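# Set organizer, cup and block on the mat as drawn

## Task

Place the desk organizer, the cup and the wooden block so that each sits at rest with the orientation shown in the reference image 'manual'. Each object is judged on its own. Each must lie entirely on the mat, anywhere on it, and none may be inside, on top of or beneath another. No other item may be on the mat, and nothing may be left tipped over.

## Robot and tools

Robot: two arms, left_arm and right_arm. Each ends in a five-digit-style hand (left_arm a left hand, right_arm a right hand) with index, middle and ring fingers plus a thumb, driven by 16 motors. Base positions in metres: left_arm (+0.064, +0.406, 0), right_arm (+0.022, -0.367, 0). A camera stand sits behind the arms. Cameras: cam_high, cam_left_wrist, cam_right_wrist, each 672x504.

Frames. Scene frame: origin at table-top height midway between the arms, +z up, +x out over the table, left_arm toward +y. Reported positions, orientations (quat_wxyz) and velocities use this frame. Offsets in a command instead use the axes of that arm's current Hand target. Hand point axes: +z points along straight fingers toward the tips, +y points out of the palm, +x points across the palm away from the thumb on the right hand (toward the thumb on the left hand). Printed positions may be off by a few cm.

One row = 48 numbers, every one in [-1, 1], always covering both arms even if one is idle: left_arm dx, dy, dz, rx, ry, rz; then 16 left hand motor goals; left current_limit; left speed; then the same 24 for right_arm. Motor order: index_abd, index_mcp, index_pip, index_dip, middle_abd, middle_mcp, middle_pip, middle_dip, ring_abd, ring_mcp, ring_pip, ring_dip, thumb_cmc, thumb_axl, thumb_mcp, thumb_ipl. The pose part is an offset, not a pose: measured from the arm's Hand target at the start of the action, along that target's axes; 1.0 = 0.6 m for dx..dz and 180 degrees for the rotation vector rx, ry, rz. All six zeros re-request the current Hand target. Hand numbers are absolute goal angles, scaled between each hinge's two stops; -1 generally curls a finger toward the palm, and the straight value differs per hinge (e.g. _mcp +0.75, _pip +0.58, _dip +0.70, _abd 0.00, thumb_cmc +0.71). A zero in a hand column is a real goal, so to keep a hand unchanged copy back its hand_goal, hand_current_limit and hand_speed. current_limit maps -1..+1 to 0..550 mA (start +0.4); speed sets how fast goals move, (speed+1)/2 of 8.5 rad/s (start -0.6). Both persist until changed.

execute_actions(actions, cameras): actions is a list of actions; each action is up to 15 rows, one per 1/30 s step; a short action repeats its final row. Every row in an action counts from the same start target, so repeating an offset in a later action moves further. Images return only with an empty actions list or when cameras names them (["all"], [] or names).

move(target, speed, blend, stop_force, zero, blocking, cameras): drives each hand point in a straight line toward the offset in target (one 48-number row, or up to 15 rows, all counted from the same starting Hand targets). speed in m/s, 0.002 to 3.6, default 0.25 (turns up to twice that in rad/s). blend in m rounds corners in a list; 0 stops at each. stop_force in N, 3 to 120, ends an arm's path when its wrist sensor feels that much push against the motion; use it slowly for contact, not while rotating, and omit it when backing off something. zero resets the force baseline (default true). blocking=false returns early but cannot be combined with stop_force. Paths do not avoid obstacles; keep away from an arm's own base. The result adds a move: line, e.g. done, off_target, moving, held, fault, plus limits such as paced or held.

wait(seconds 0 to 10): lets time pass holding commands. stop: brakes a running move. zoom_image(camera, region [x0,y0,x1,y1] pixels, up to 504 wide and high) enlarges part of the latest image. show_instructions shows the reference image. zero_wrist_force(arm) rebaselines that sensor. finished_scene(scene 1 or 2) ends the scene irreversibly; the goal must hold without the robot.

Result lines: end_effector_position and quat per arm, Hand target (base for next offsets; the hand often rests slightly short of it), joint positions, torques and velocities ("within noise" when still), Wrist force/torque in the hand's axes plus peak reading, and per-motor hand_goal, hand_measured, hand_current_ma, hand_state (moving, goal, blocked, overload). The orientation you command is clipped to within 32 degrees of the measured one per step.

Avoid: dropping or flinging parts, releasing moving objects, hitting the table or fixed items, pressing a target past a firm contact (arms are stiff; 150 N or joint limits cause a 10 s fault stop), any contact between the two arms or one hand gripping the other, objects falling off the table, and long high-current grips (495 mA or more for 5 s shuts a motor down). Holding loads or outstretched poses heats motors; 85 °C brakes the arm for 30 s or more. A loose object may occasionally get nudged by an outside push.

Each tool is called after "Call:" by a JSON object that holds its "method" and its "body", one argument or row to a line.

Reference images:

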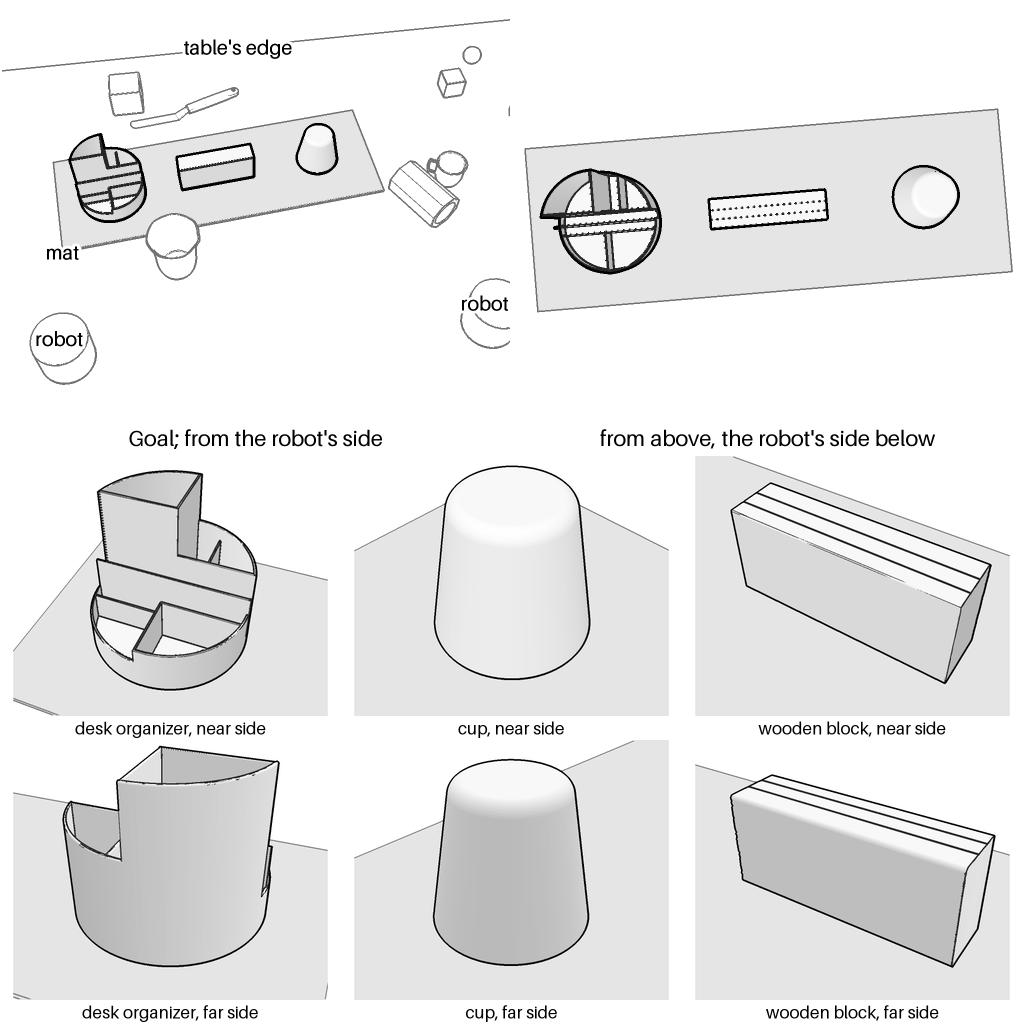

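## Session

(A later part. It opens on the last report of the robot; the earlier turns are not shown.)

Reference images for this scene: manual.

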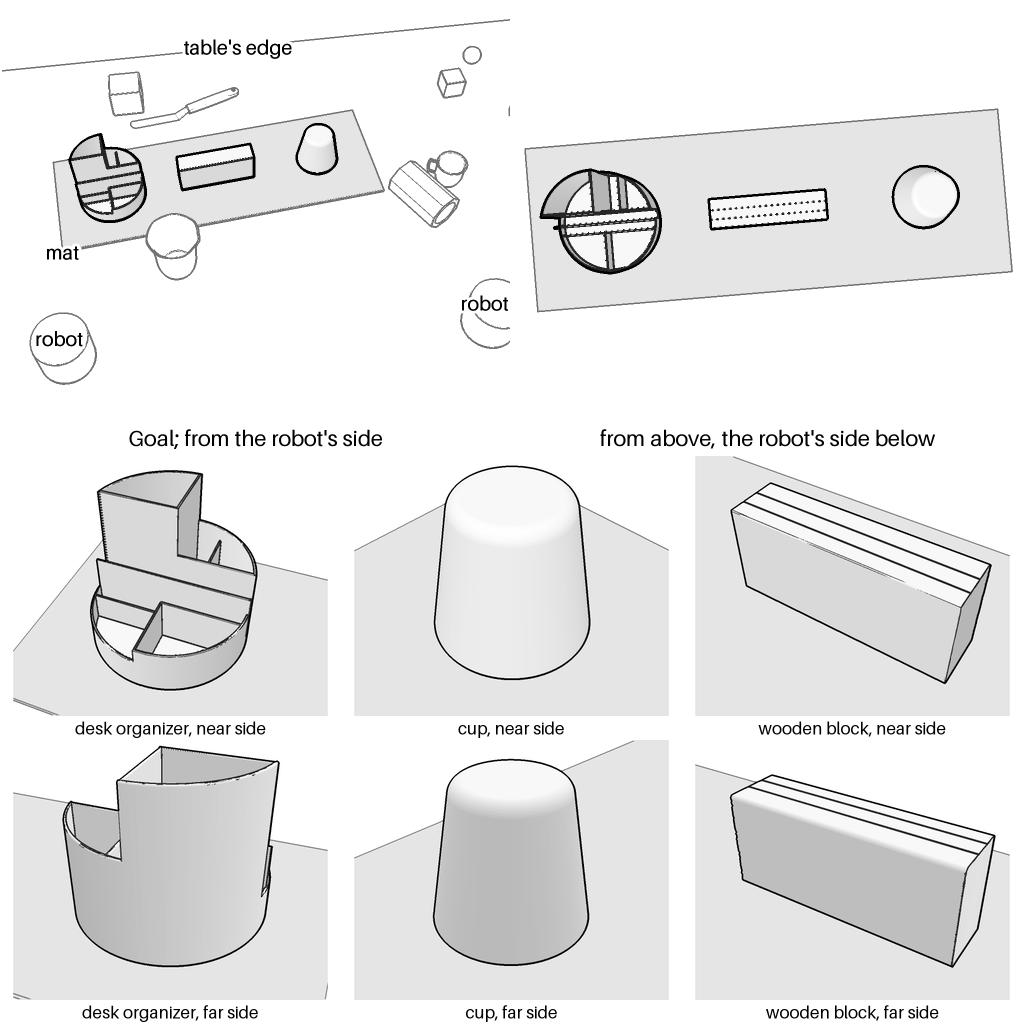

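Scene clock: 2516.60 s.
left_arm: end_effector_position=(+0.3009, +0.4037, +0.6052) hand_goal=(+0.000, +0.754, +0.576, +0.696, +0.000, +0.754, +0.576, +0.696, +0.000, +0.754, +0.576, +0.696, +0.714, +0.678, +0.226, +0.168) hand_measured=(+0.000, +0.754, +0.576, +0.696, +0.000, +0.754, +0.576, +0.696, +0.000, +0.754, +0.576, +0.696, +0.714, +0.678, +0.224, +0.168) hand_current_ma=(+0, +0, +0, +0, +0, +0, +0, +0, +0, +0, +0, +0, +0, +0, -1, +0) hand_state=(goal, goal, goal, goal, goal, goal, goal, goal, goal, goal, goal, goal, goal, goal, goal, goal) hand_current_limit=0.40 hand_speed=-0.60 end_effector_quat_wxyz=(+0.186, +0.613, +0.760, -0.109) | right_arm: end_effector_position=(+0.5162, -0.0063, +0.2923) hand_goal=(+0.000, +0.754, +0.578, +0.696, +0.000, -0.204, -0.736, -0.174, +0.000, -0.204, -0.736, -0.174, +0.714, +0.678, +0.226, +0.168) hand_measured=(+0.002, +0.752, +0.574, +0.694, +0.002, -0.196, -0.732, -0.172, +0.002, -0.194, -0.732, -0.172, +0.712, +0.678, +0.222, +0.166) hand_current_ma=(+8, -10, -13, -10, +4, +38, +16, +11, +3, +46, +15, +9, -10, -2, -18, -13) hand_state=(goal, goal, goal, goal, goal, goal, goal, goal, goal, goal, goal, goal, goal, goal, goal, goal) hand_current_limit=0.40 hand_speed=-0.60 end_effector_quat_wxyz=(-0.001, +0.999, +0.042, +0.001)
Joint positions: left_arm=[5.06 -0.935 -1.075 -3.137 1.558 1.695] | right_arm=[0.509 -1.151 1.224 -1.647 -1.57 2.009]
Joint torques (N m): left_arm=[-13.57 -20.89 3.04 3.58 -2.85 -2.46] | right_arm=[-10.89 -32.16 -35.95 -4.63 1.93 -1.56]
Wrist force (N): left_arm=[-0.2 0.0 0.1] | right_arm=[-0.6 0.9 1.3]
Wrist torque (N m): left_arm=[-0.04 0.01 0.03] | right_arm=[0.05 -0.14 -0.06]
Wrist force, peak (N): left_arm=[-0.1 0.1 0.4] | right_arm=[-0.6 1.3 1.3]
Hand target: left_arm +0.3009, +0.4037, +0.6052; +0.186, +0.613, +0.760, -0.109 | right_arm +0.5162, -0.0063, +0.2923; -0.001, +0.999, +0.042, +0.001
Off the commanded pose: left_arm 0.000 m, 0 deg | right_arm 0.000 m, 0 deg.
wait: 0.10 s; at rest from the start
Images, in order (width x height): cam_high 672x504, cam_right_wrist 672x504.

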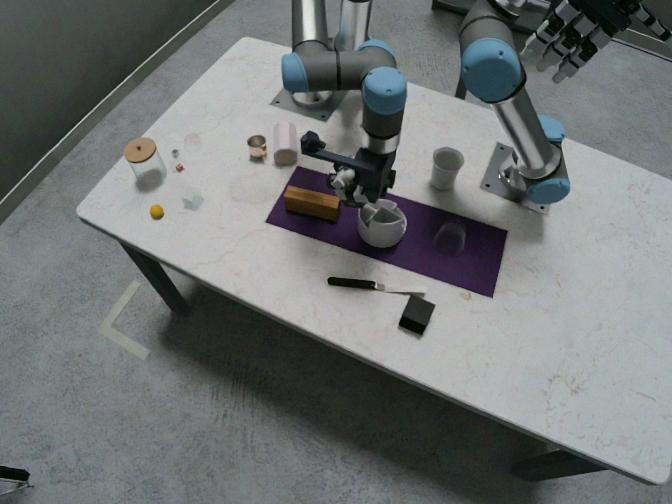

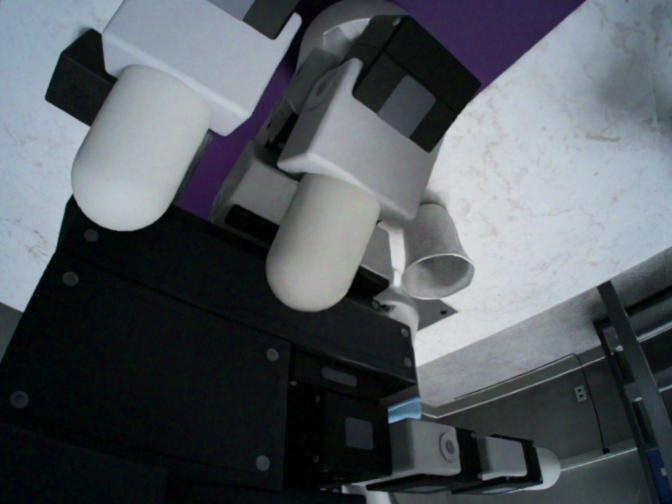

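Call:
{"method": "move", "body": {
  "target": [0,0,0,0,0,0, 0,0.754,0.576,0.696,0,0.754,0.576,0.696,0,0.754,0.576,0.696,0.714,0.678,0.226,0.168,0.4,-0.6, 0,0,0.075,0,0,0, 0,0.753,0.577,0.696,0,-0.205,-0.737,-0.174,0,-0.205,-0.737,-0.174,0.714,0.678,0.226,0.168,0.4,-0.6],
  "speed": 0.1,
  "stop_force": 4,
  "cameras": ["cam_high"]
}}

Call:
{"method": "zoom_image", "body": {
  "camera": "cam_high",
  "region": [330, 170, 430, 260]
}}

Scene clock: 2534.87 s.
left_arm: end_effector_position=(+0.3009, +0.4037, +0.6052) hand_goal=(+0.000, +0.754, +0.576, +0.696, +0.000, +0.754, +0.576, +0.696, +0.000, +0.754, +0.576, +0.696, +0.714, +0.678, +0.226, +0.168) hand_measured=(+0.000, +0.754, +0.576, +0.696, +0.000, +0.754, +0.576, +0.696, +0.000, +0.754, +0.576, +0.696, +0.714, +0.678, +0.224, +0.168) hand_current_ma=(+0, +0, +0, +0, +0, +0, +0, +0, +0, +0, +0, +0, +0, +0, -1, +0) hand_state=(goal, goal, goal, goal, goal, goal, goal, goal, goal, goal, goal, goal, goal, goal, goal, goal) hand_current_limit=0.40 hand_speed=-0.60 end_effector_quat_wxyz=(+0.186, +0.613, +0.760, -0.109) | right_arm: end_effector_position=(+0.5163, -0.0062, +0.2473) hand_goal=(+0.000, +0.754, +0.578, +0.696, +0.000, -0.204, -0.736, -0.174, +0.000, -0.204, -0.736, -0.174, +0.714, +0.678, +0.226, +0.168) hand_measured=(+0.002, +0.752, +0.574, +0.694, +0.002, -0.196, -0.732, -0.172, +0.002, -0.194, -0.732, -0.172, +0.712, +0.678, +0.222, +0.166) hand_current_ma=(+8, -10, -13, -10, +4, +38, +16, +11, +3, +46, +15, +9, -10, -2, -18, -13) hand_state=(goal, goal, goal, goal, goal, goal, goal, goal, goal, goal, goal, goal, goal, goal, goal, goal) hand_current_limit=0.40 hand_speed=-0.60 end_effector_quat_wxyz=(-0.001, +0.999, +0.042, +0.001)
Joint positions: left_arm=[5.06 -0.935 -1.075 -3.137 1.558 1.695] | right_arm=[0.509 -1.136 1.318 -1.756 -1.57 2.009]
Joint torques (N m): left_arm=[-11.86 -21.69 3.07 3.59 -2.86 -2.4] | right_arm=[8.1 -32.73 -14.32 -4.56 -1.32 0.18]
Wrist force (N): left_arm=[0.0 0.1 0.4] | right_arm=[-0.8 0.9 1.4]
Wrist torque (N m): left_arm=[-0.05 -0.01 0.05] | right_arm=[0.05 -0.12 -0.07]
Wrist force, peak (N): left_arm=[-0.3 0.0 0.4] | right_arm=[-0.9 1.1 2.1]
Hand target: left_arm +0.3009, +0.4037, +0.6052; +0.186, +0.613, +0.760, -0.109 | right_arm +0.5163, -0.0062, +0.2473; -0.001, +0.999, +0.042, +0.001
Off the commanded pose: left_arm 0.000 m, 0 deg | right_arm 0.000 m, 0 deg.
move: done
Images, in order (width x height): cam_high 672x504.

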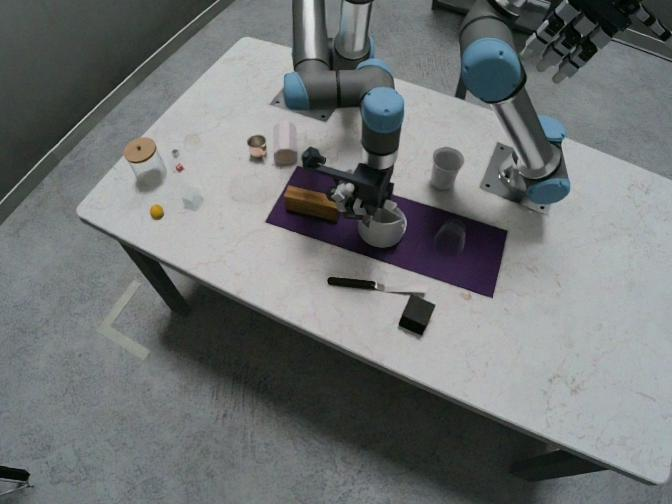

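Scaled by 5.040 from the camera's 672x504 image, which has a finer 960x720 frame.

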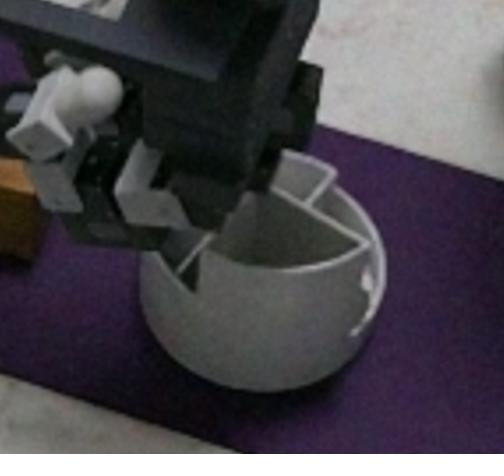

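Call:
{"method": "move", "body": {
  "target": [0,0,0,0,0,0, 0,0.754,0.576,0.696,0,0.754,0.576,0.696,0,0.754,0.576,0.696,0.714,0.678,0.226,0.168,0.4,-0.6, 0,0,0.08,0,0,0, 0,0.753,0.577,0.696,0,-0.205,-0.737,-0.174,0,-0.205,-0.737,-0.174,0.714,0.678,0.226,0.168,0.4,-0.6],
  "speed": 0.05,
  "stop_force": 4,
  "cameras": ["cam_high"]
}}

Call:
{"method": "zoom_image", "body": {
  "camera": "cam_high",
  "region": [340, 180, 420, 260]
}}

Scene clock: 2545.43 s.
left_arm: end_effector_position=(+0.3009, +0.4037, +0.6052) hand_goal=(+0.000, +0.754, +0.576, +0.696, +0.000, +0.754, +0.576, +0.696, +0.000, +0.754, +0.576, +0.696, +0.714, +0.678, +0.226, +0.168) hand_measured=(+0.000, +0.754, +0.576, +0.696, +0.000, +0.754, +0.576, +0.696, +0.000, +0.754, +0.576, +0.696, +0.714, +0.678, +0.224, +0.168) hand_current_ma=(+0, +0, +0, +0, +0, +0, +0, +0, +0, +0, +0, +0, +0, +0, -1, +0) hand_state=(goal, goal, goal, goal, goal, goal, goal, goal, goal, goal, goal, goal, goal, goal, goal, goal) hand_current_limit=0.40 hand_speed=-0.60 end_effector_quat_wxyz=(+0.186, +0.613, +0.760, -0.109) | right_arm: end_effector_position=(+0.5163, -0.0062, +0.2420) hand_goal=(+0.000, +0.754, +0.578, +0.696, +0.000, -0.204, -0.736, -0.174, +0.000, -0.204, -0.736, -0.174, +0.714, +0.678, +0.226, +0.168) hand_measured=(+0.004, +0.744, +0.572, +0.694, +0.002, -0.196, -0.732, -0.172, +0.002, -0.194, -0.732, -0.172, +0.712, +0.678, +0.222, +0.166) hand_current_ma=(+14, -40, -25, -11, +4, +38, +16, +11, +3, +46, +15, +9, -10, -2, -18, -13) hand_state=(goal, goal, goal, goal, goal, goal, goal, goal, goal, goal, goal, goal, goal, goal, goal, goal) hand_current_limit=0.40 hand_speed=-0.60 end_effector_quat_wxyz=(-0.001, +0.999, +0.042, +0.001)
Joint positions: left_arm=[5.06 -0.935 -1.075 -3.137 1.558 1.695] | right_arm=[0.509 -1.134 1.329 -1.769 -1.57 2.009]
Joint torques (N m): left_arm=[-12.62 -22.03 2.79 3.62 -2.62 -2.57] | right_arm=[7.69 -49.17 -36.19 -0.62 -1.22 -0.69]
Wrist force (N): left_arm=[-0.2 0.1 0.3] | right_arm=[-0.8 1.0 1.3]
Wrist torque (N m): left_arm=[-0.05 0.01 0.04] | right_arm=[0.04 -0.12 -0.08]
Wrist force, peak (N): left_arm=[-0.4 0.1 0.3] | right_arm=[-1.3 2.0 -3.5]
Hand target: left_arm +0.3009, +0.4037, +0.6052; +0.186, +0.613, +0.760, -0.109 | right_arm +0.5163, -0.0062, +0.2420; -0.001, +0.999, +0.042, +0.001 (not the last commanded pose)
Off the commanded pose: left_arm 0.000 m, 0 deg | right_arm 0.043 m, 0 deg.
move: contact (right_arm)
Images, in order (width x height): cam_high 672x504.

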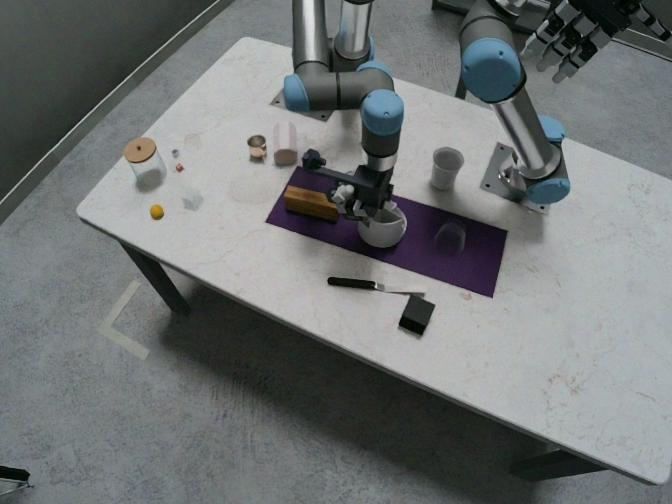

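Scaled by 6.300 from the camera's 672x504 image, which has a finer 960x720 frame.

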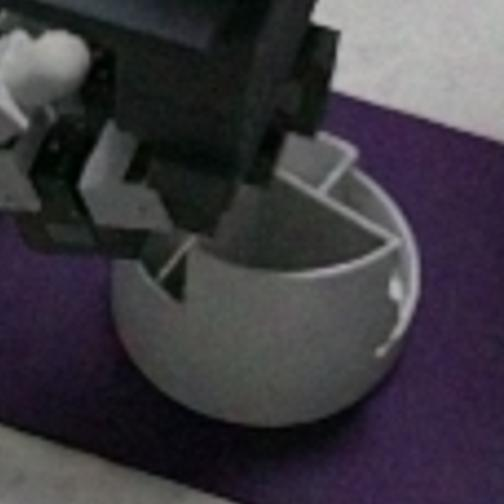

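Call:
{"method": "move", "body": {
  "target": [
    [0,0,0,0,0,0, 0,0.754,0.576,0.696,0,0.754,0.576,0.696,0,0.754,0.576,0.696,0.714,0.678,0.226,0.168,0.4,-0.6, 0,0,-0.1167,0,0,-0.5, 0,0.753,0.577,0.696,0,-0.205,-0.737,-0.174,0,-0.205,-0.737,-0.174,0.714,0.678,0.226,0.168,0.4,-0.6],
    [0,0,0,0,0,0, 0,0.754,0.576,0.696,0,0.754,0.576,0.696,0,0.754,0.576,0.696,0.714,0.678,0.226,0.168,0.4,-0.6, -0.0862,-0.3293,-0.0667,0,0,-0.995, 0,0.753,0.577,0.696,0,-0.205,-0.737,-0.174,0,-0.205,-0.737,-0.174,0.714,0.678,0.226,0.168,0.4,-0.6]
  ],
  "speed": 0.4,
  "blend": [0.03,0],
  "cameras": ["cam_high"]
}}

Call:
{"method": "zoom_image", "body": {
  "camera": "cam_high",
  "region": [340, 180, 420, 260]
}}

Scene clock: 2616.67 s.
left_arm: end_effector_position=(+0.3009, +0.4037, +0.6052) hand_goal=(+0.000, +0.754, +0.576, +0.696, +0.000, +0.754, +0.576, +0.696, +0.000, +0.754, +0.576, +0.696, +0.714, +0.678, +0.226, +0.168) hand_measured=(+0.000, +0.754, +0.576, +0.696, +0.000, +0.754, +0.576, +0.696, +0.000, +0.754, +0.576, +0.696, +0.714, +0.678, +0.224, +0.168) hand_current_ma=(+0, +0, +0, +0, +0, +0, +0, +0, +0, +0, +0, +0, +0, +0, -1, +0) hand_state=(goal, goal, goal, goal, goal, goal, goal, goal, goal, goal, goal, goal, goal, goal, goal, goal) hand_current_limit=0.40 hand_speed=-0.60 end_effector_quat_wxyz=(+0.186, +0.613, +0.760, -0.109) | right_arm: end_effector_position=(+0.4481, +0.1863, +0.2823) hand_goal=(+0.000, +0.754, +0.578, +0.696, +0.000, -0.204, -0.736, -0.174, +0.000, -0.204, -0.736, -0.174, +0.714, +0.678, +0.226, +0.168) hand_measured=(+0.004, +0.750, +0.574, +0.694, +0.002, -0.196, -0.732, -0.172, +0.002, -0.194, -0.732, -0.172, +0.712, +0.678, +0.222, +0.166) hand_current_ma=(+11, -19, -13, -10, +4, +38, +16, +11, +3, +46, +15, +9, -9, -2, -18, -13) hand_state=(goal, goal, goal, goal, goal, goal, goal, goal, goal, goal, goal, goal, goal, goal, goal, goal) hand_current_limit=0.40 hand_speed=-0.60 end_effector_quat_wxyz=(+0.001, -0.034, +0.999, +0.001)
Joint positions: left_arm=[5.06 -0.935 -1.075 -3.137 1.558 1.695] | right_arm=[0.621 -1.289 1.44 -1.725 -1.57 -1.004]
Joint torques (N m): left_arm=[-12.59 -22.44 4.42 3.51 -2.61 -2.27] | right_arm=[12.99 -27.34 -36.6 -0.85 1.99 -1.71]
Wrist force (N): left_arm=[-0.2 0.1 0.3] | right_arm=[-0.9 0.9 1.5]
Wrist torque (N m): left_arm=[-0.04 0.02 0.03] | right_arm=[-0.01 -0.09 -0.05]
Wrist force, peak (N): left_arm=[-0.3 0.1 0.4] | right_arm=[-1.4 1.6 1.5]
Hand target: left_arm +0.3009, +0.4037, +0.6052; +0.186, +0.613, +0.760, -0.109 | right_arm +0.4481, +0.1863, +0.2823; +0.001, -0.034, +0.999, +0.001
Off the commanded pose: left_arm 0.000 m, 0 deg | right_arm 0.000 m, 0 deg.
move: done
Images, in order (width x height): cam_high 672x504.

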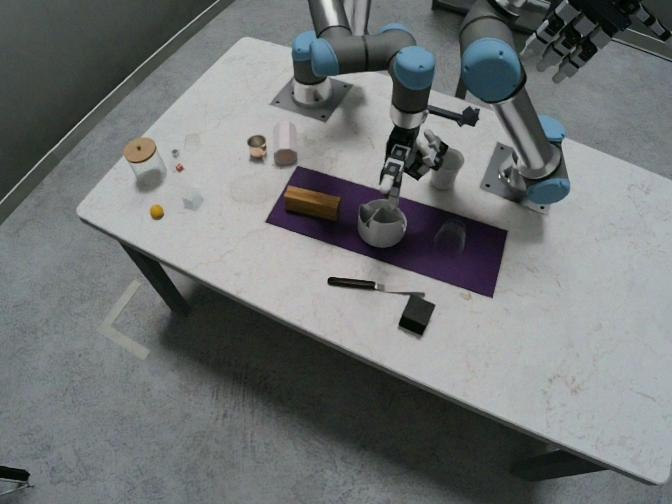

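Scaled by 6.300 from the camera's 672x504 image, which has a finer 960x720 frame.

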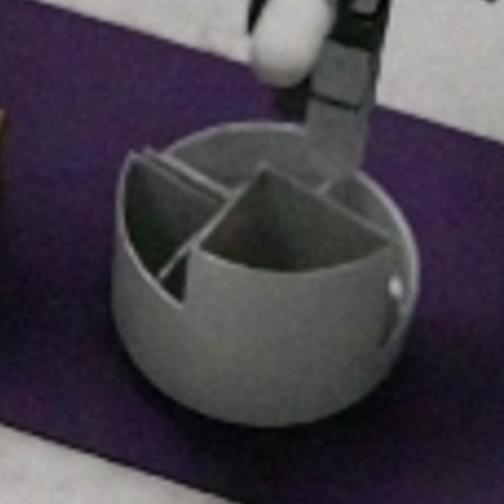

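Call:
{"method": "move", "body": {
  "target": [
    [0,0,0,0,0,0, 0,0.754,0.576,0.696,0,0.754,0.576,0.696,0,0.754,0.576,0.696,0.714,0.678,0.226,0.168,0.4,-0.6, 0.0197,-0.0305,0.02,0,0,0, 0,0.753,0.577,0.696,0,-0.205,-0.737,-0.174,0,-0.205,-0.737,-0.174,0.714,0.678,0.226,0.168,0.4,-0.6],
    [0,0,0,0,0,0, 0,0.754,0.576,0.696,0,0.754,0.576,0.696,0,0.754,0.576,0.696,0.714,0.678,0.226,0.168,0.4,-0.6, 0.0197,-0.0305,0.1417,0,0,0, 0,0.753,0.577,0.696,0,-0.205,-0.737,-0.174,0,-0.205,-0.737,-0.174,0.714,0.678,0.226,0.168,0.4,-0.6]
  ],
  "speed": 0.07,
  "stop_force": 4,
  "cameras": ["cam_high"]
}}

Call:
{"method": "zoom_image", "body": {
  "camera": "cam_high",
  "region": [340, 180, 420, 260]
}}

Scene clock: 2630.87 s.
left_arm: end_effector_position=(+0.3009, +0.4037, +0.6052) hand_goal=(+0.000, +0.754, +0.576, +0.696, +0.000, +0.754, +0.576, +0.696, +0.000, +0.754, +0.576, +0.696, +0.714, +0.678, +0.226, +0.168) hand_measured=(+0.000, +0.754, +0.576, +0.696, +0.000, +0.754, +0.576, +0.696, +0.000, +0.754, +0.576, +0.696, +0.714, +0.678, +0.224, +0.168) hand_current_ma=(+0, +0, +0, +0, +0, +0, +0, +0, +0, +0, +0, +0, +0, +0, -1, +0) hand_state=(goal, goal, goal, goal, goal, goal, goal, goal, goal, goal, goal, goal, goal, goal, goal, goal) hand_current_limit=0.40 hand_speed=-0.60 end_effector_quat_wxyz=(+0.186, +0.613, +0.760, -0.109) | right_arm: end_effector_position=(+0.4376, +0.1672, +0.2429) hand_goal=(+0.000, +0.754, +0.578, +0.696, +0.000, -0.204, -0.736, -0.174, +0.000, -0.204, -0.736, -0.174, +0.714, +0.678, +0.226, +0.168) hand_measured=(+0.010, +0.756, +0.578, +0.694, +0.002, -0.196, -0.732, -0.172, +0.002, -0.194, -0.732, -0.172, +0.712, +0.678, +0.222, +0.166) hand_current_ma=(+39, +5, -1, -7, +4, +38, +16, +10, +3, +46, +15, +9, -9, -2, -19, -13) hand_state=(goal, goal, goal, goal, goal, goal, goal, goal, goal, goal, goal, goal, goal, goal, goal, goal) hand_current_limit=0.40 hand_speed=-0.60 end_effector_quat_wxyz=(+0.001, -0.034, +0.999, +0.001)
Joint positions: left_arm=[5.06 -0.935 -1.075 -3.137 1.558 1.695] | right_arm=[0.606 -1.319 1.583 -1.837 -1.57 -1.02]
Joint torques (N m): left_arm=[-12.2 -22.57 3.73 3.48 -2.62 -2.1] | right_arm=[4.66 -41.59 -34.87 -0.72 1.39 -0.66]
Wrist force (N): left_arm=[0.2 -0.2 0.2] | right_arm=[-1.2 1.1 1.2]
Wrist torque (N m): left_arm=[-0.08 -0.04 0.07] | right_arm=[0.06 -0.08 -0.06]
Wrist force, peak (N): left_arm=[-0.1 -0.1 0.5] | right_arm=[-3.5 0.4 -14.3]
Hand target: left_arm +0.3009, +0.4037, +0.6052; +0.186, +0.613, +0.760, -0.109 | right_arm +0.4376, +0.1673, +0.2429; +0.001, -0.034, +0.999, +0.001 (not the last commanded pose)
Off the commanded pose: left_arm 0.000 m, 0 deg | right_arm 0.046 m, 0 deg.
move: contact (right_arm); path passed 1 of 2 targets
Images, in order (width x height): cam_high 672x504.

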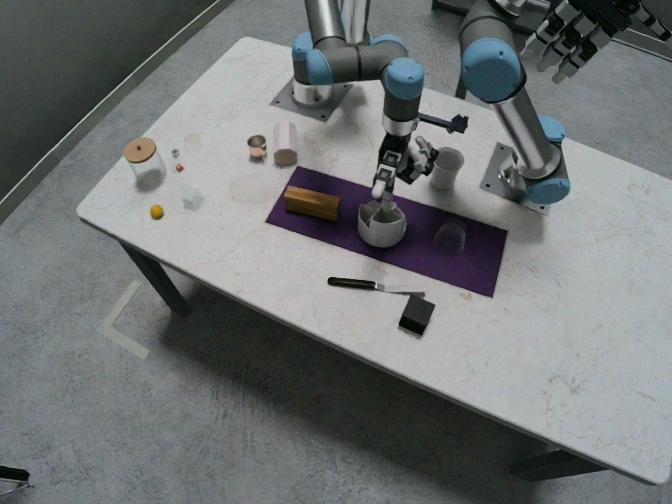

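Scaled by 6.300 from the camera's 672x504 image, which has a finer 960x720 frame.

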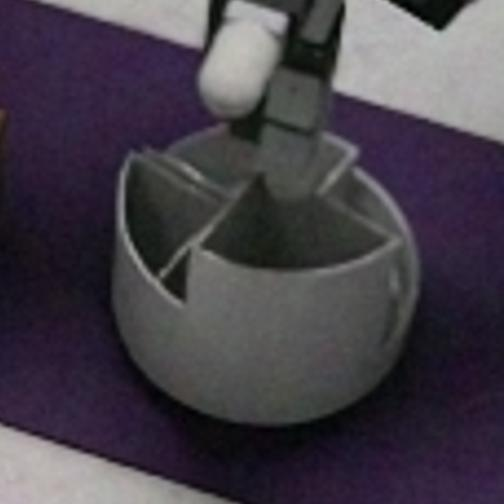

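Call:
{"method": "move", "body": {
  "target": [
    [0,0,0,0,0,0, 0,0.754,0.576,0.696,0,0.754,0.576,0.696,0,0.754,0.576,0.696,0.714,0.678,0.226,0.168,0.4,-0.6, 0,0,-0.02,0,0,0, 0,0.753,0.577,0.696,0,-0.205,-0.737,-0.174,0,-0.205,-0.737,-0.174,0.714,0.678,0.226,0.168,0.4,-0.6],
    [0,0,0,0,0,0, 0,0.754,0.576,0.696,0,0.754,0.576,0.696,0,0.754,0.576,0.696,0.714,0.678,0.226,0.168,0.4,-0.6, -0.0315,0.0138,-0.0167,0,0,0, 0,0.753,0.577,0.696,0,-0.205,-0.737,-0.174,0,-0.205,-0.737,-0.174,0.714,0.678,0.226,0.168,0.4,-0.6]
  ],
  "speed": 0.07,
  "cameras": ["cam_high"]
}}

Call:
{"method": "move", "body": {
  "target": [0,0,0,0,0,0, 0,0.754,0.576,0.696,0,0.754,0.576,0.696,0,0.754,0.576,0.696,0.714,0.678,0.226,0.168,0.4,-0.6, 0,0,0.0933,0,0,0, 0,0.753,0.577,0.696,0,-0.205,-0.737,-0.174,0,-0.205,-0.737,-0.174,0.714,0.678,0.226,0.168,0.4,-0.6],
  "speed": 0.04,
  "stop_force": 3,
  "cameras": ["cam_high"]
}}

Call:
{"method": "zoom_image", "body": {
  "camera": "cam_high",
  "region": [340, 180, 420, 260]
}}

Scene clock: 2644.43 s.
left_arm: end_effector_position=(+0.3009, +0.4037, +0.6052) hand_goal=(+0.000, +0.754, +0.576, +0.696, +0.000, +0.754, +0.576, +0.696, +0.000, +0.754, +0.576, +0.696, +0.714, +0.678, +0.226, +0.168) hand_measured=(+0.000, +0.754, +0.576, +0.696, +0.000, +0.754, +0.576, +0.696, +0.000, +0.754, +0.576, +0.696, +0.714, +0.678, +0.224, +0.168) hand_current_ma=(+0, +0, +0, +0, +0, +0, +0, +0, +0, +0, +0, +0, +0, +0, -1, +0) hand_state=(goal, goal, goal, goal, goal, goal, goal, goal, goal, goal, goal, goal, goal, goal, goal, goal) hand_current_limit=0.40 hand_speed=-0.60 end_effector_quat_wxyz=(+0.186, +0.613, +0.760, -0.109) | right_arm: end_effector_position=(+0.4558, +0.1768, +0.2529) hand_goal=(+0.000, +0.754, +0.578, +0.696, +0.000, -0.204, -0.736, -0.174, +0.000, -0.204, -0.736, -0.174, +0.714, +0.678, +0.226, +0.168) hand_measured=(+0.004, +0.756, +0.578, +0.694, +0.002, -0.196, -0.732, -0.172, +0.002, -0.194, -0.732, -0.172, +0.712, +0.678, +0.222, +0.166) hand_current_ma=(+11, +4, -1, -7, +4, +38, +16, +10, +3, +46, +15, +9, -9, -2, -19, -13) hand_state=(goal, goal, goal, goal, goal, goal, goal, goal, goal, goal, goal, goal, goal, goal, goal, goal) hand_current_limit=0.40 hand_speed=-0.60 end_effector_quat_wxyz=(+0.001, -0.034, +0.999, +0.001)
Joint positions: left_arm=[5.06 -0.935 -1.075 -3.137 1.558 1.695] | right_arm=[0.601 -1.28 1.505 -1.798 -1.57 -1.024]
Joint torques (N m): left_arm=[-12.46 -21.66 3.92 3.27 -2.75 -2.34] | right_arm=[-10.25 -28.17 -35.47 -0.56 1.17 -1.28]
Wrist force (N): left_arm=[0.0 -0.1 0.2] | right_arm=[-0.8 0.8 1.1]
Wrist torque (N m): left_arm=[-0.06 -0.02 0.05] | right_arm=[0.04 -0.07 -0.04]
Wrist force, peak (N): left_arm=[-0.3 0.1 0.3] | right_arm=[-1.3 1.0 1.4]
Hand target: left_arm +0.3009, +0.4037, +0.6052; +0.186, +0.613, +0.760, -0.109 | right_arm +0.4559, +0.1768, +0.2529; +0.001, -0.034, +0.999, +0.001
Off the commanded pose: left_arm 0.000 m, 0 deg | right_arm 0.000 m, 0 deg.
move: done
Images, in order (width x height): cam_high 672x504.

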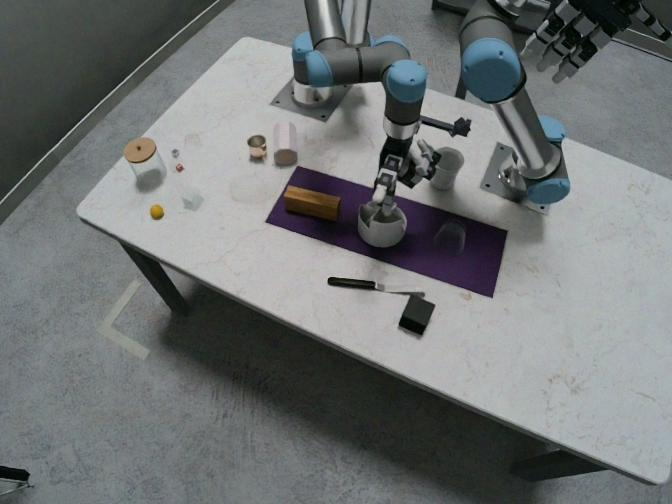

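Scene clock: 2646.83 s.
left_arm: end_effector_position=(+0.3009, +0.4037, +0.6052) hand_goal=(+0.000, +0.754, +0.576, +0.696, +0.000, +0.754, +0.576, +0.696, +0.000, +0.754, +0.576, +0.696, +0.714, +0.678, +0.226, +0.168) hand_measured=(+0.000, +0.754, +0.576, +0.696, +0.000, +0.754, +0.576, +0.696, +0.000, +0.754, +0.576, +0.696, +0.714, +0.678, +0.224, +0.168) hand_current_ma=(+0, +0, +0, +0, +0, +0, +0, +0, +0, +0, +0, +0, +0, +0, -1, +0) hand_state=(goal, goal, goal, goal, goal, goal, goal, goal, goal, goal, goal, goal, goal, goal, goal, goal) hand_current_limit=0.40 hand_speed=-0.60 end_effector_quat_wxyz=(+0.186, +0.613, +0.760, -0.109) | right_arm: end_effector_position=(+0.4560, +0.1769, +0.1970) hand_goal=(+0.000, +0.754, +0.578, +0.696, +0.000, -0.204, -0.736, -0.174, +0.000, -0.204, -0.736, -0.174, +0.714, +0.678, +0.226, +0.168) hand_measured=(+0.000, +0.752, +0.580, +0.694, +0.002, -0.196, -0.732, -0.172, +0.002, -0.194, -0.732, -0.172, +0.712, +0.678, +0.222, +0.166) hand_current_ma=(+3, -5, +8, -7, +4, +38, +16, +10, +3, +46, +15, +9, -9, -2, -19, -13) hand_state=(goal, goal, goal, goal, goal, goal, goal, goal, goal, goal, goal, goal, goal, goal, goal, goal) hand_current_limit=0.40 hand_speed=-0.60 end_effector_quat_wxyz=(+0.001, -0.034, +0.999, +0.001)
Joint positions: left_arm=[5.06 -0.935 -1.075 -3.137 1.558 1.695] | right_arm=[0.601 -1.242 1.603 -1.934 -1.57 -1.024]
Joint torques (N m): left_arm=[-12.98 -20.55 4.28 3.34 -2.82 -2.18] | right_arm=[7.93 -27.21 -13.01 -4.92 0.64 1.28]
Wrist force (N): left_arm=[-0.3 -0.1 0.0] | right_arm=[-0.8 1.0 1.3]
Wrist torque (N m): left_arm=[-0.05 0.02 0.03] | right_arm=[0.04 -0.06 -0.03]
Wrist force, peak (N): left_arm=[-0.3 0.0 0.4] | right_arm=[-1.0 1.0 1.6]
Hand target: left_arm +0.3009, +0.4037, +0.6052; +0.186, +0.613, +0.760, -0.109 | right_arm +0.4560, +0.1769, +0.1970; +0.001, -0.034, +0.999, +0.001
Off the commanded pose: left_arm 0.000 m, 0 deg | right_arm 0.000 m, 0 deg.
move: done
Images, in order (width x height): cam_high 672x504.

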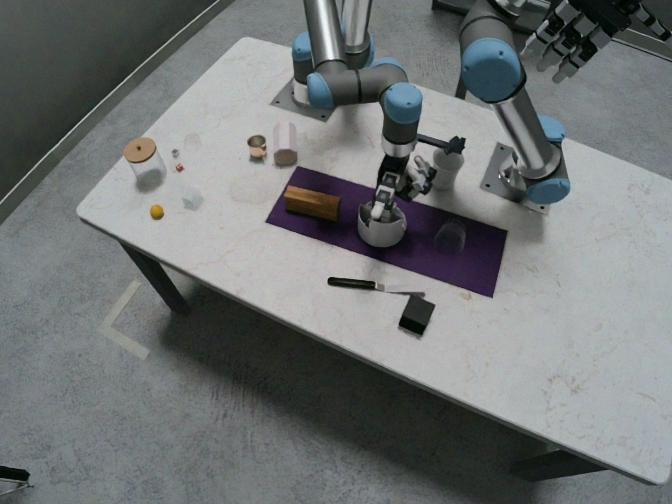

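Scaled by 6.300 from the camera's 672x504 image, which has a finer 960x720 frame.

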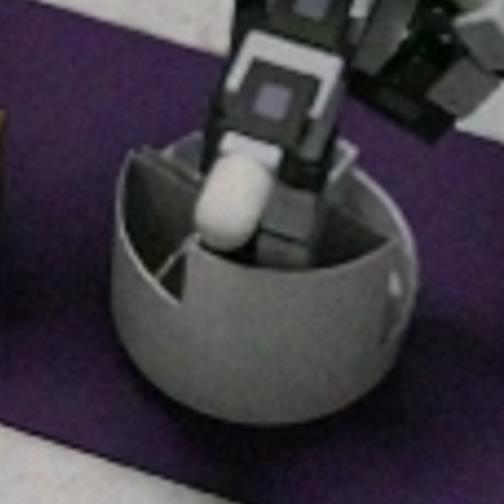

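Call:
{"method": "move", "body": {
  "target": [
    [0,0,0,0,0,0, 0,0.754,0.576,0.696,0,0.754,0.576,0.696,0,0.754,0.576,0.696,0.714,0.678,0.226,0.168,0.4,-0.6, 0.0241,0.0339,0,0,0,0, 0,0.753,0.577,0.696,0,-0.205,-0.737,-0.174,0,-0.205,-0.737,-0.174,0.714,0.678,0.226,0.168,0.7,-0.6],
    [0,0,0,0,0,0, 0,0.754,0.576,0.696,0,0.754,0.576,0.696,0,0.754,0.576,0.696,0.714,0.678,0.226,0.168,0.4,-0.6, 0.0434,0.0388,0,0,0,0, 0,0.753,0.577,0.696,0,-0.205,-0.737,-0.174,0,-0.205,-0.737,-0.174,0.714,0.678,0.226,0.168,0.7,-0.6]
  ],
  "speed": 0.03,
  "cameras": ["cam_high"]
}}

Call:
{"method": "zoom_image", "body": {
  "camera": "cam_high",
  "region": [340, 180, 420, 260]
}}

Scene clock: 2665.57 s.
left_arm: end_effector_position=(+0.3009, +0.4037, +0.6052) hand_goal=(+0.000, +0.754, +0.576, +0.696, +0.000, +0.754, +0.576, +0.696, +0.000, +0.754, +0.576, +0.696, +0.714, +0.678, +0.226, +0.168) hand_measured=(+0.000, +0.754, +0.576, +0.696, +0.000, +0.754, +0.576, +0.696, +0.000, +0.754, +0.576, +0.696, +0.714, +0.678, +0.224, +0.168) hand_current_ma=(+0, +0, +0, +0, +0, +0, +0, +0, +0, +0, +0, +0, +0, +0, -1, +0) hand_state=(goal, goal, goal, goal, goal, goal, goal, goal, goal, goal, goal, goal, goal, goal, goal, goal) hand_current_limit=0.40 hand_speed=-0.60 end_effector_quat_wxyz=(+0.186, +0.613, +0.760, -0.109) | right_arm: end_effector_position=(+0.4285, +0.1983, +0.1969) hand_goal=(+0.000, +0.754, +0.578, +0.696, +0.000, -0.204, -0.736, -0.174, +0.000, -0.204, -0.736, -0.174, +0.714, +0.678, +0.226, +0.168) hand_measured=(+0.004, +0.754, +0.580, +0.694, +0.002, -0.196, -0.732, -0.172, +0.002, -0.194, -0.732, -0.172, +0.712, +0.678, +0.222, +0.166) hand_current_ma=(+16, +1, +8, -7, +4, +38, +16, +10, +3, +46, +15, +9, -9, -2, -19, -13) hand_state=(goal, goal, goal, goal, goal, goal, goal, goal, goal, goal, goal, goal, goal, goal, goal, goal) hand_current_limit=0.70 hand_speed=-0.60 end_effector_quat_wxyz=(+0.001, -0.034, +0.999, +0.001)
Joint positions: left_arm=[5.06 -0.935 -1.075 -3.137 1.558 1.695] | right_arm=[0.657 -1.245 1.608 -1.936 -1.57 -0.969]
Joint torques (N m): left_arm=[-13.23 -21.84 3.59 3.49 -2.78 -2.26] | right_arm=[14.33 -43.54 -10.08 -4.88 -1.8 1.6]
Wrist force (N): left_arm=[0.1 0.1 0.3] | right_arm=[-1.5 0.7 1.4]
Wrist torque (N m): left_arm=[-0.04 -0.02 0.05] | right_arm=[-0.03 -0.14 -0.17]
Wrist force, peak (N): left_arm=[0.0 0.1 0.4] | right_arm=[-1.5 0.8 1.5]
Hand target: left_arm +0.3009, +0.4037, +0.6052; +0.186, +0.613, +0.760, -0.109 | right_arm +0.4284, +0.1984, +0.1969; +0.001, -0.034, +0.999, +0.001
Off the commanded pose: left_arm 0.000 m, 0 deg | right_arm 0.000 m, 0 deg.
move: done
Images, in order (width x height): cam_high 672x504.

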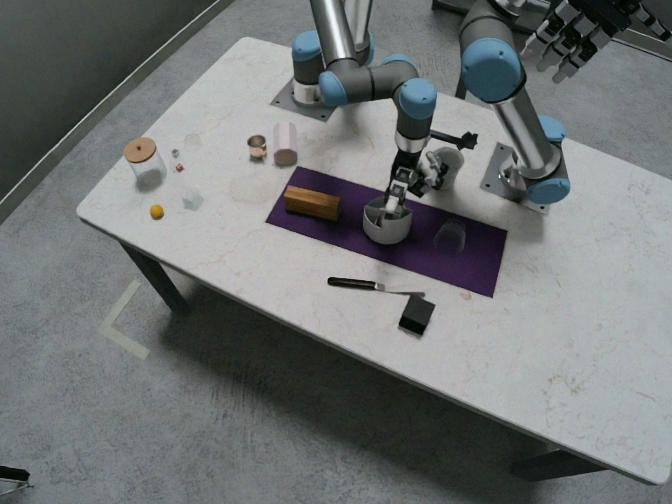

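Scaled by 6.300 from the camera's 672x504 image, which has a finer 960x720 frame.

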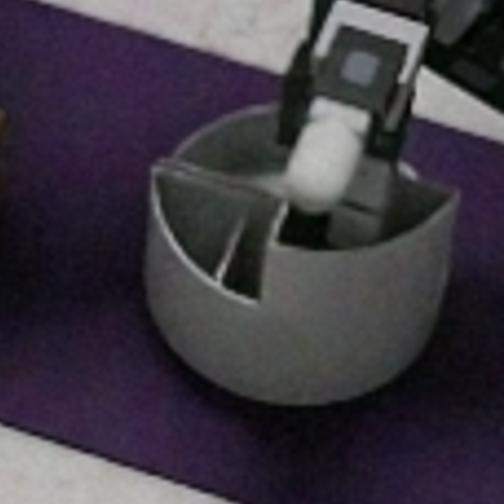

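Call:
{"method": "move", "body": {
  "target": [
    [0,0,0,0,0,0, 0,0.754,0.576,0.696,0,0.754,0.576,0.696,0,0.754,0.576,0.696,0.714,0.678,0.226,0.168,0.4,-0.6, -0.0133,-0.003,0,0,0,0, 0,0.753,0.577,0.696,0,-0.205,-0.737,-0.174,0,-0.205,-0.737,-0.174,0.714,0.678,0.226,0.168,0.4,-0.6],
    [0,0,0,0,0,0, 0,0.754,0.576,0.696,0,0.754,0.576,0.696,0,0.754,0.576,0.696,0.714,0.678,0.226,0.168,0.4,-0.6, -0.0133,-0.003,-0.2,0,0,0, 0,0.753,0.577,0.696,0,-0.205,-0.737,-0.174,0,-0.205,-0.737,-0.174,0.714,0.678,0.226,0.168,0.4,-0.6],
    [0,0,0,0,0,0, 0,0.754,0.576,0.696,0,0.754,0.576,0.696,0,0.754,0.576,0.696,0.714,0.678,0.226,0.168,0.4,-0.6, 0.1,-0.3,-0.3,0,0,0, 0,0.753,0.577,0.696,0,-0.205,-0.737,-0.174,0,-0.205,-0.737,-0.174,0.714,0.678,0.226,0.168,0.4,-0.6]
  ],
  "speed": [0.03,0.1,0.3],
  "blend": [0,0.02,0],
  "cameras": ["cam_high"]
}}

Call:
{"method": "zoom_image", "body": {
  "camera": "cam_high",
  "region": [340, 180, 420, 260]
}}

Call:
{"method": "zoom_image", "body": {
  "camera": "cam_high",
  "region": [260, 150, 520, 310]
}}

Scene clock: 2680.83 s.
left_arm: end_effector_position=(+0.3009, +0.4037, +0.6052) hand_goal=(+0.000, +0.754, +0.576, +0.696, +0.000, +0.754, +0.576, +0.696, +0.000, +0.754, +0.576, +0.696, +0.714, +0.678, +0.226, +0.168) hand_measured=(+0.000, +0.754, +0.576, +0.696, +0.000, +0.754, +0.576, +0.696, +0.000, +0.754, +0.576, +0.696, +0.714, +0.678, +0.224, +0.168) hand_current_ma=(+0, +0, +0, +0, +0, +0, +0, +0, +0, +0, +0, +0, +0, +0, -1, +0) hand_state=(goal, goal, goal, goal, goal, goal, goal, goal, goal, goal, goal, goal, goal, goal, goal, goal) hand_current_limit=0.40 hand_speed=-0.60 end_effector_quat_wxyz=(+0.186, +0.613, +0.760, -0.109) | right_arm: end_effector_position=(+0.4363, +0.1969, +0.2779) hand_goal=(+0.000, +0.754, +0.578, +0.696, +0.000, -0.204, -0.736, -0.174, +0.000, -0.204, -0.736, -0.174, +0.714, +0.678, +0.226, +0.168) hand_measured=(-0.004, +0.756, +0.580, +0.694, +0.002, -0.196, -0.732, -0.172, +0.002, -0.194, -0.732, -0.172, +0.712, +0.678, +0.222, +0.166) hand_current_ma=(-11, +5, +8, -5, +4, +38, +16, +10, +3, +46, +15, +9, -9, -2, -19, -13) hand_state=(goal, goal, goal, goal, goal, goal, goal, goal, goal, goal, goal, goal, goal, goal, goal, goal) hand_current_limit=0.40 hand_speed=-0.60 end_effector_quat_wxyz=(+0.001, -0.034, +0.999, +0.001)
Joint positions: left_arm=[5.06 -0.935 -1.075 -3.137 1.558 1.695] | right_arm=[0.647 -1.286 1.449 -1.737 -1.57 -0.978]
Joint torques (N m): left_arm=[-12.51 -20.22 3.96 3.24 -2.54 -2.41] | right_arm=[-8.67 -26.8 -14.97 -4.96 1.64 -1.27]
Wrist force (N): left_arm=[-0.1 0.1 0.2] | right_arm=[-1.1 0.7 1.5]
Wrist torque (N m): left_arm=[-0.04 0.00 0.04] | right_arm=[-0.04 -0.07 -0.07]
Wrist force, peak (N): left_arm=[-0.2 0.0 0.4] | right_arm=[-0.4 0.7 2.9]
Hand target: left_arm +0.3009, +0.4037, +0.6052; +0.186, +0.613, +0.760, -0.109 | right_arm +0.4363, +0.1969, +0.2778; +0.001, -0.034, +0.999, +0.001 (not the last commanded pose)
Off the commanded pose: left_arm 0.000 m, 0 deg | right_arm 0.215 m, 0 deg.
move: held (right_arm; a check stopped the path); path passed 1 of 3 targets; limits=held
pose unreachable (right arm): on one or more control steps of this call, first in action 0 (counted from 0), this arm could not follow its commanded pose, so it was not sent that pose on those steps. It may still have moved: this result reports where it is.
cause: moving toward the commanded pose would bring a part of the arm too close to another arm (a part of this arm just beyond joint 6 (wrist 3) and a part of the left arm just beyond its joint 2 (shoulder lift), where that arm would come to rest).
Images, in order (width x height): cam_high 672x504.

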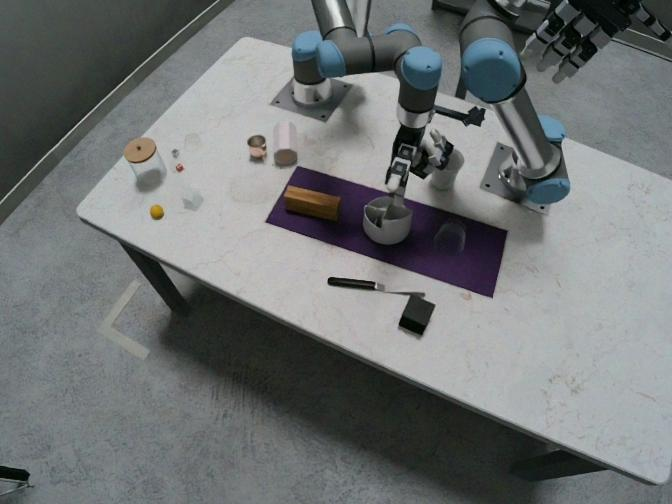

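Scaled by 6.300 from the camera's 672x504 image, which has a finer 960x720 frame.

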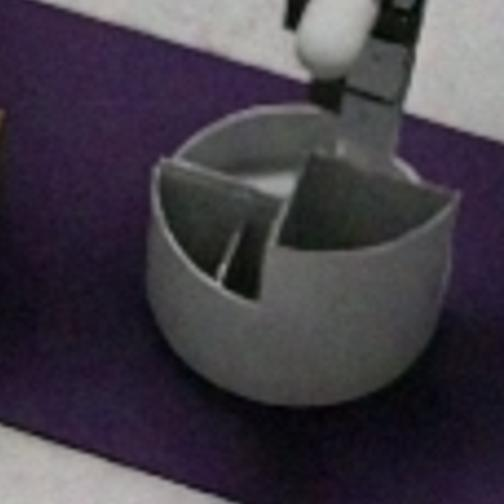

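Scaled by 1.938 from the camera's 672x504 image, which has a finer 960x720 frame.

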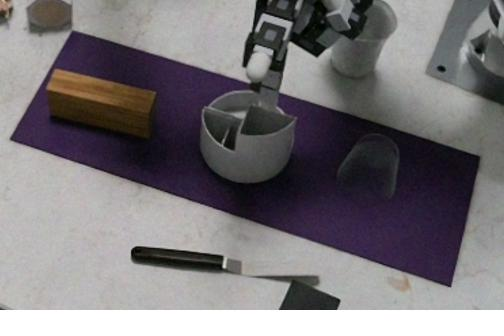

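Call:
{"method": "finished_scene", "body": {
  "scene": 1
}}

The scene is finished: the task was done.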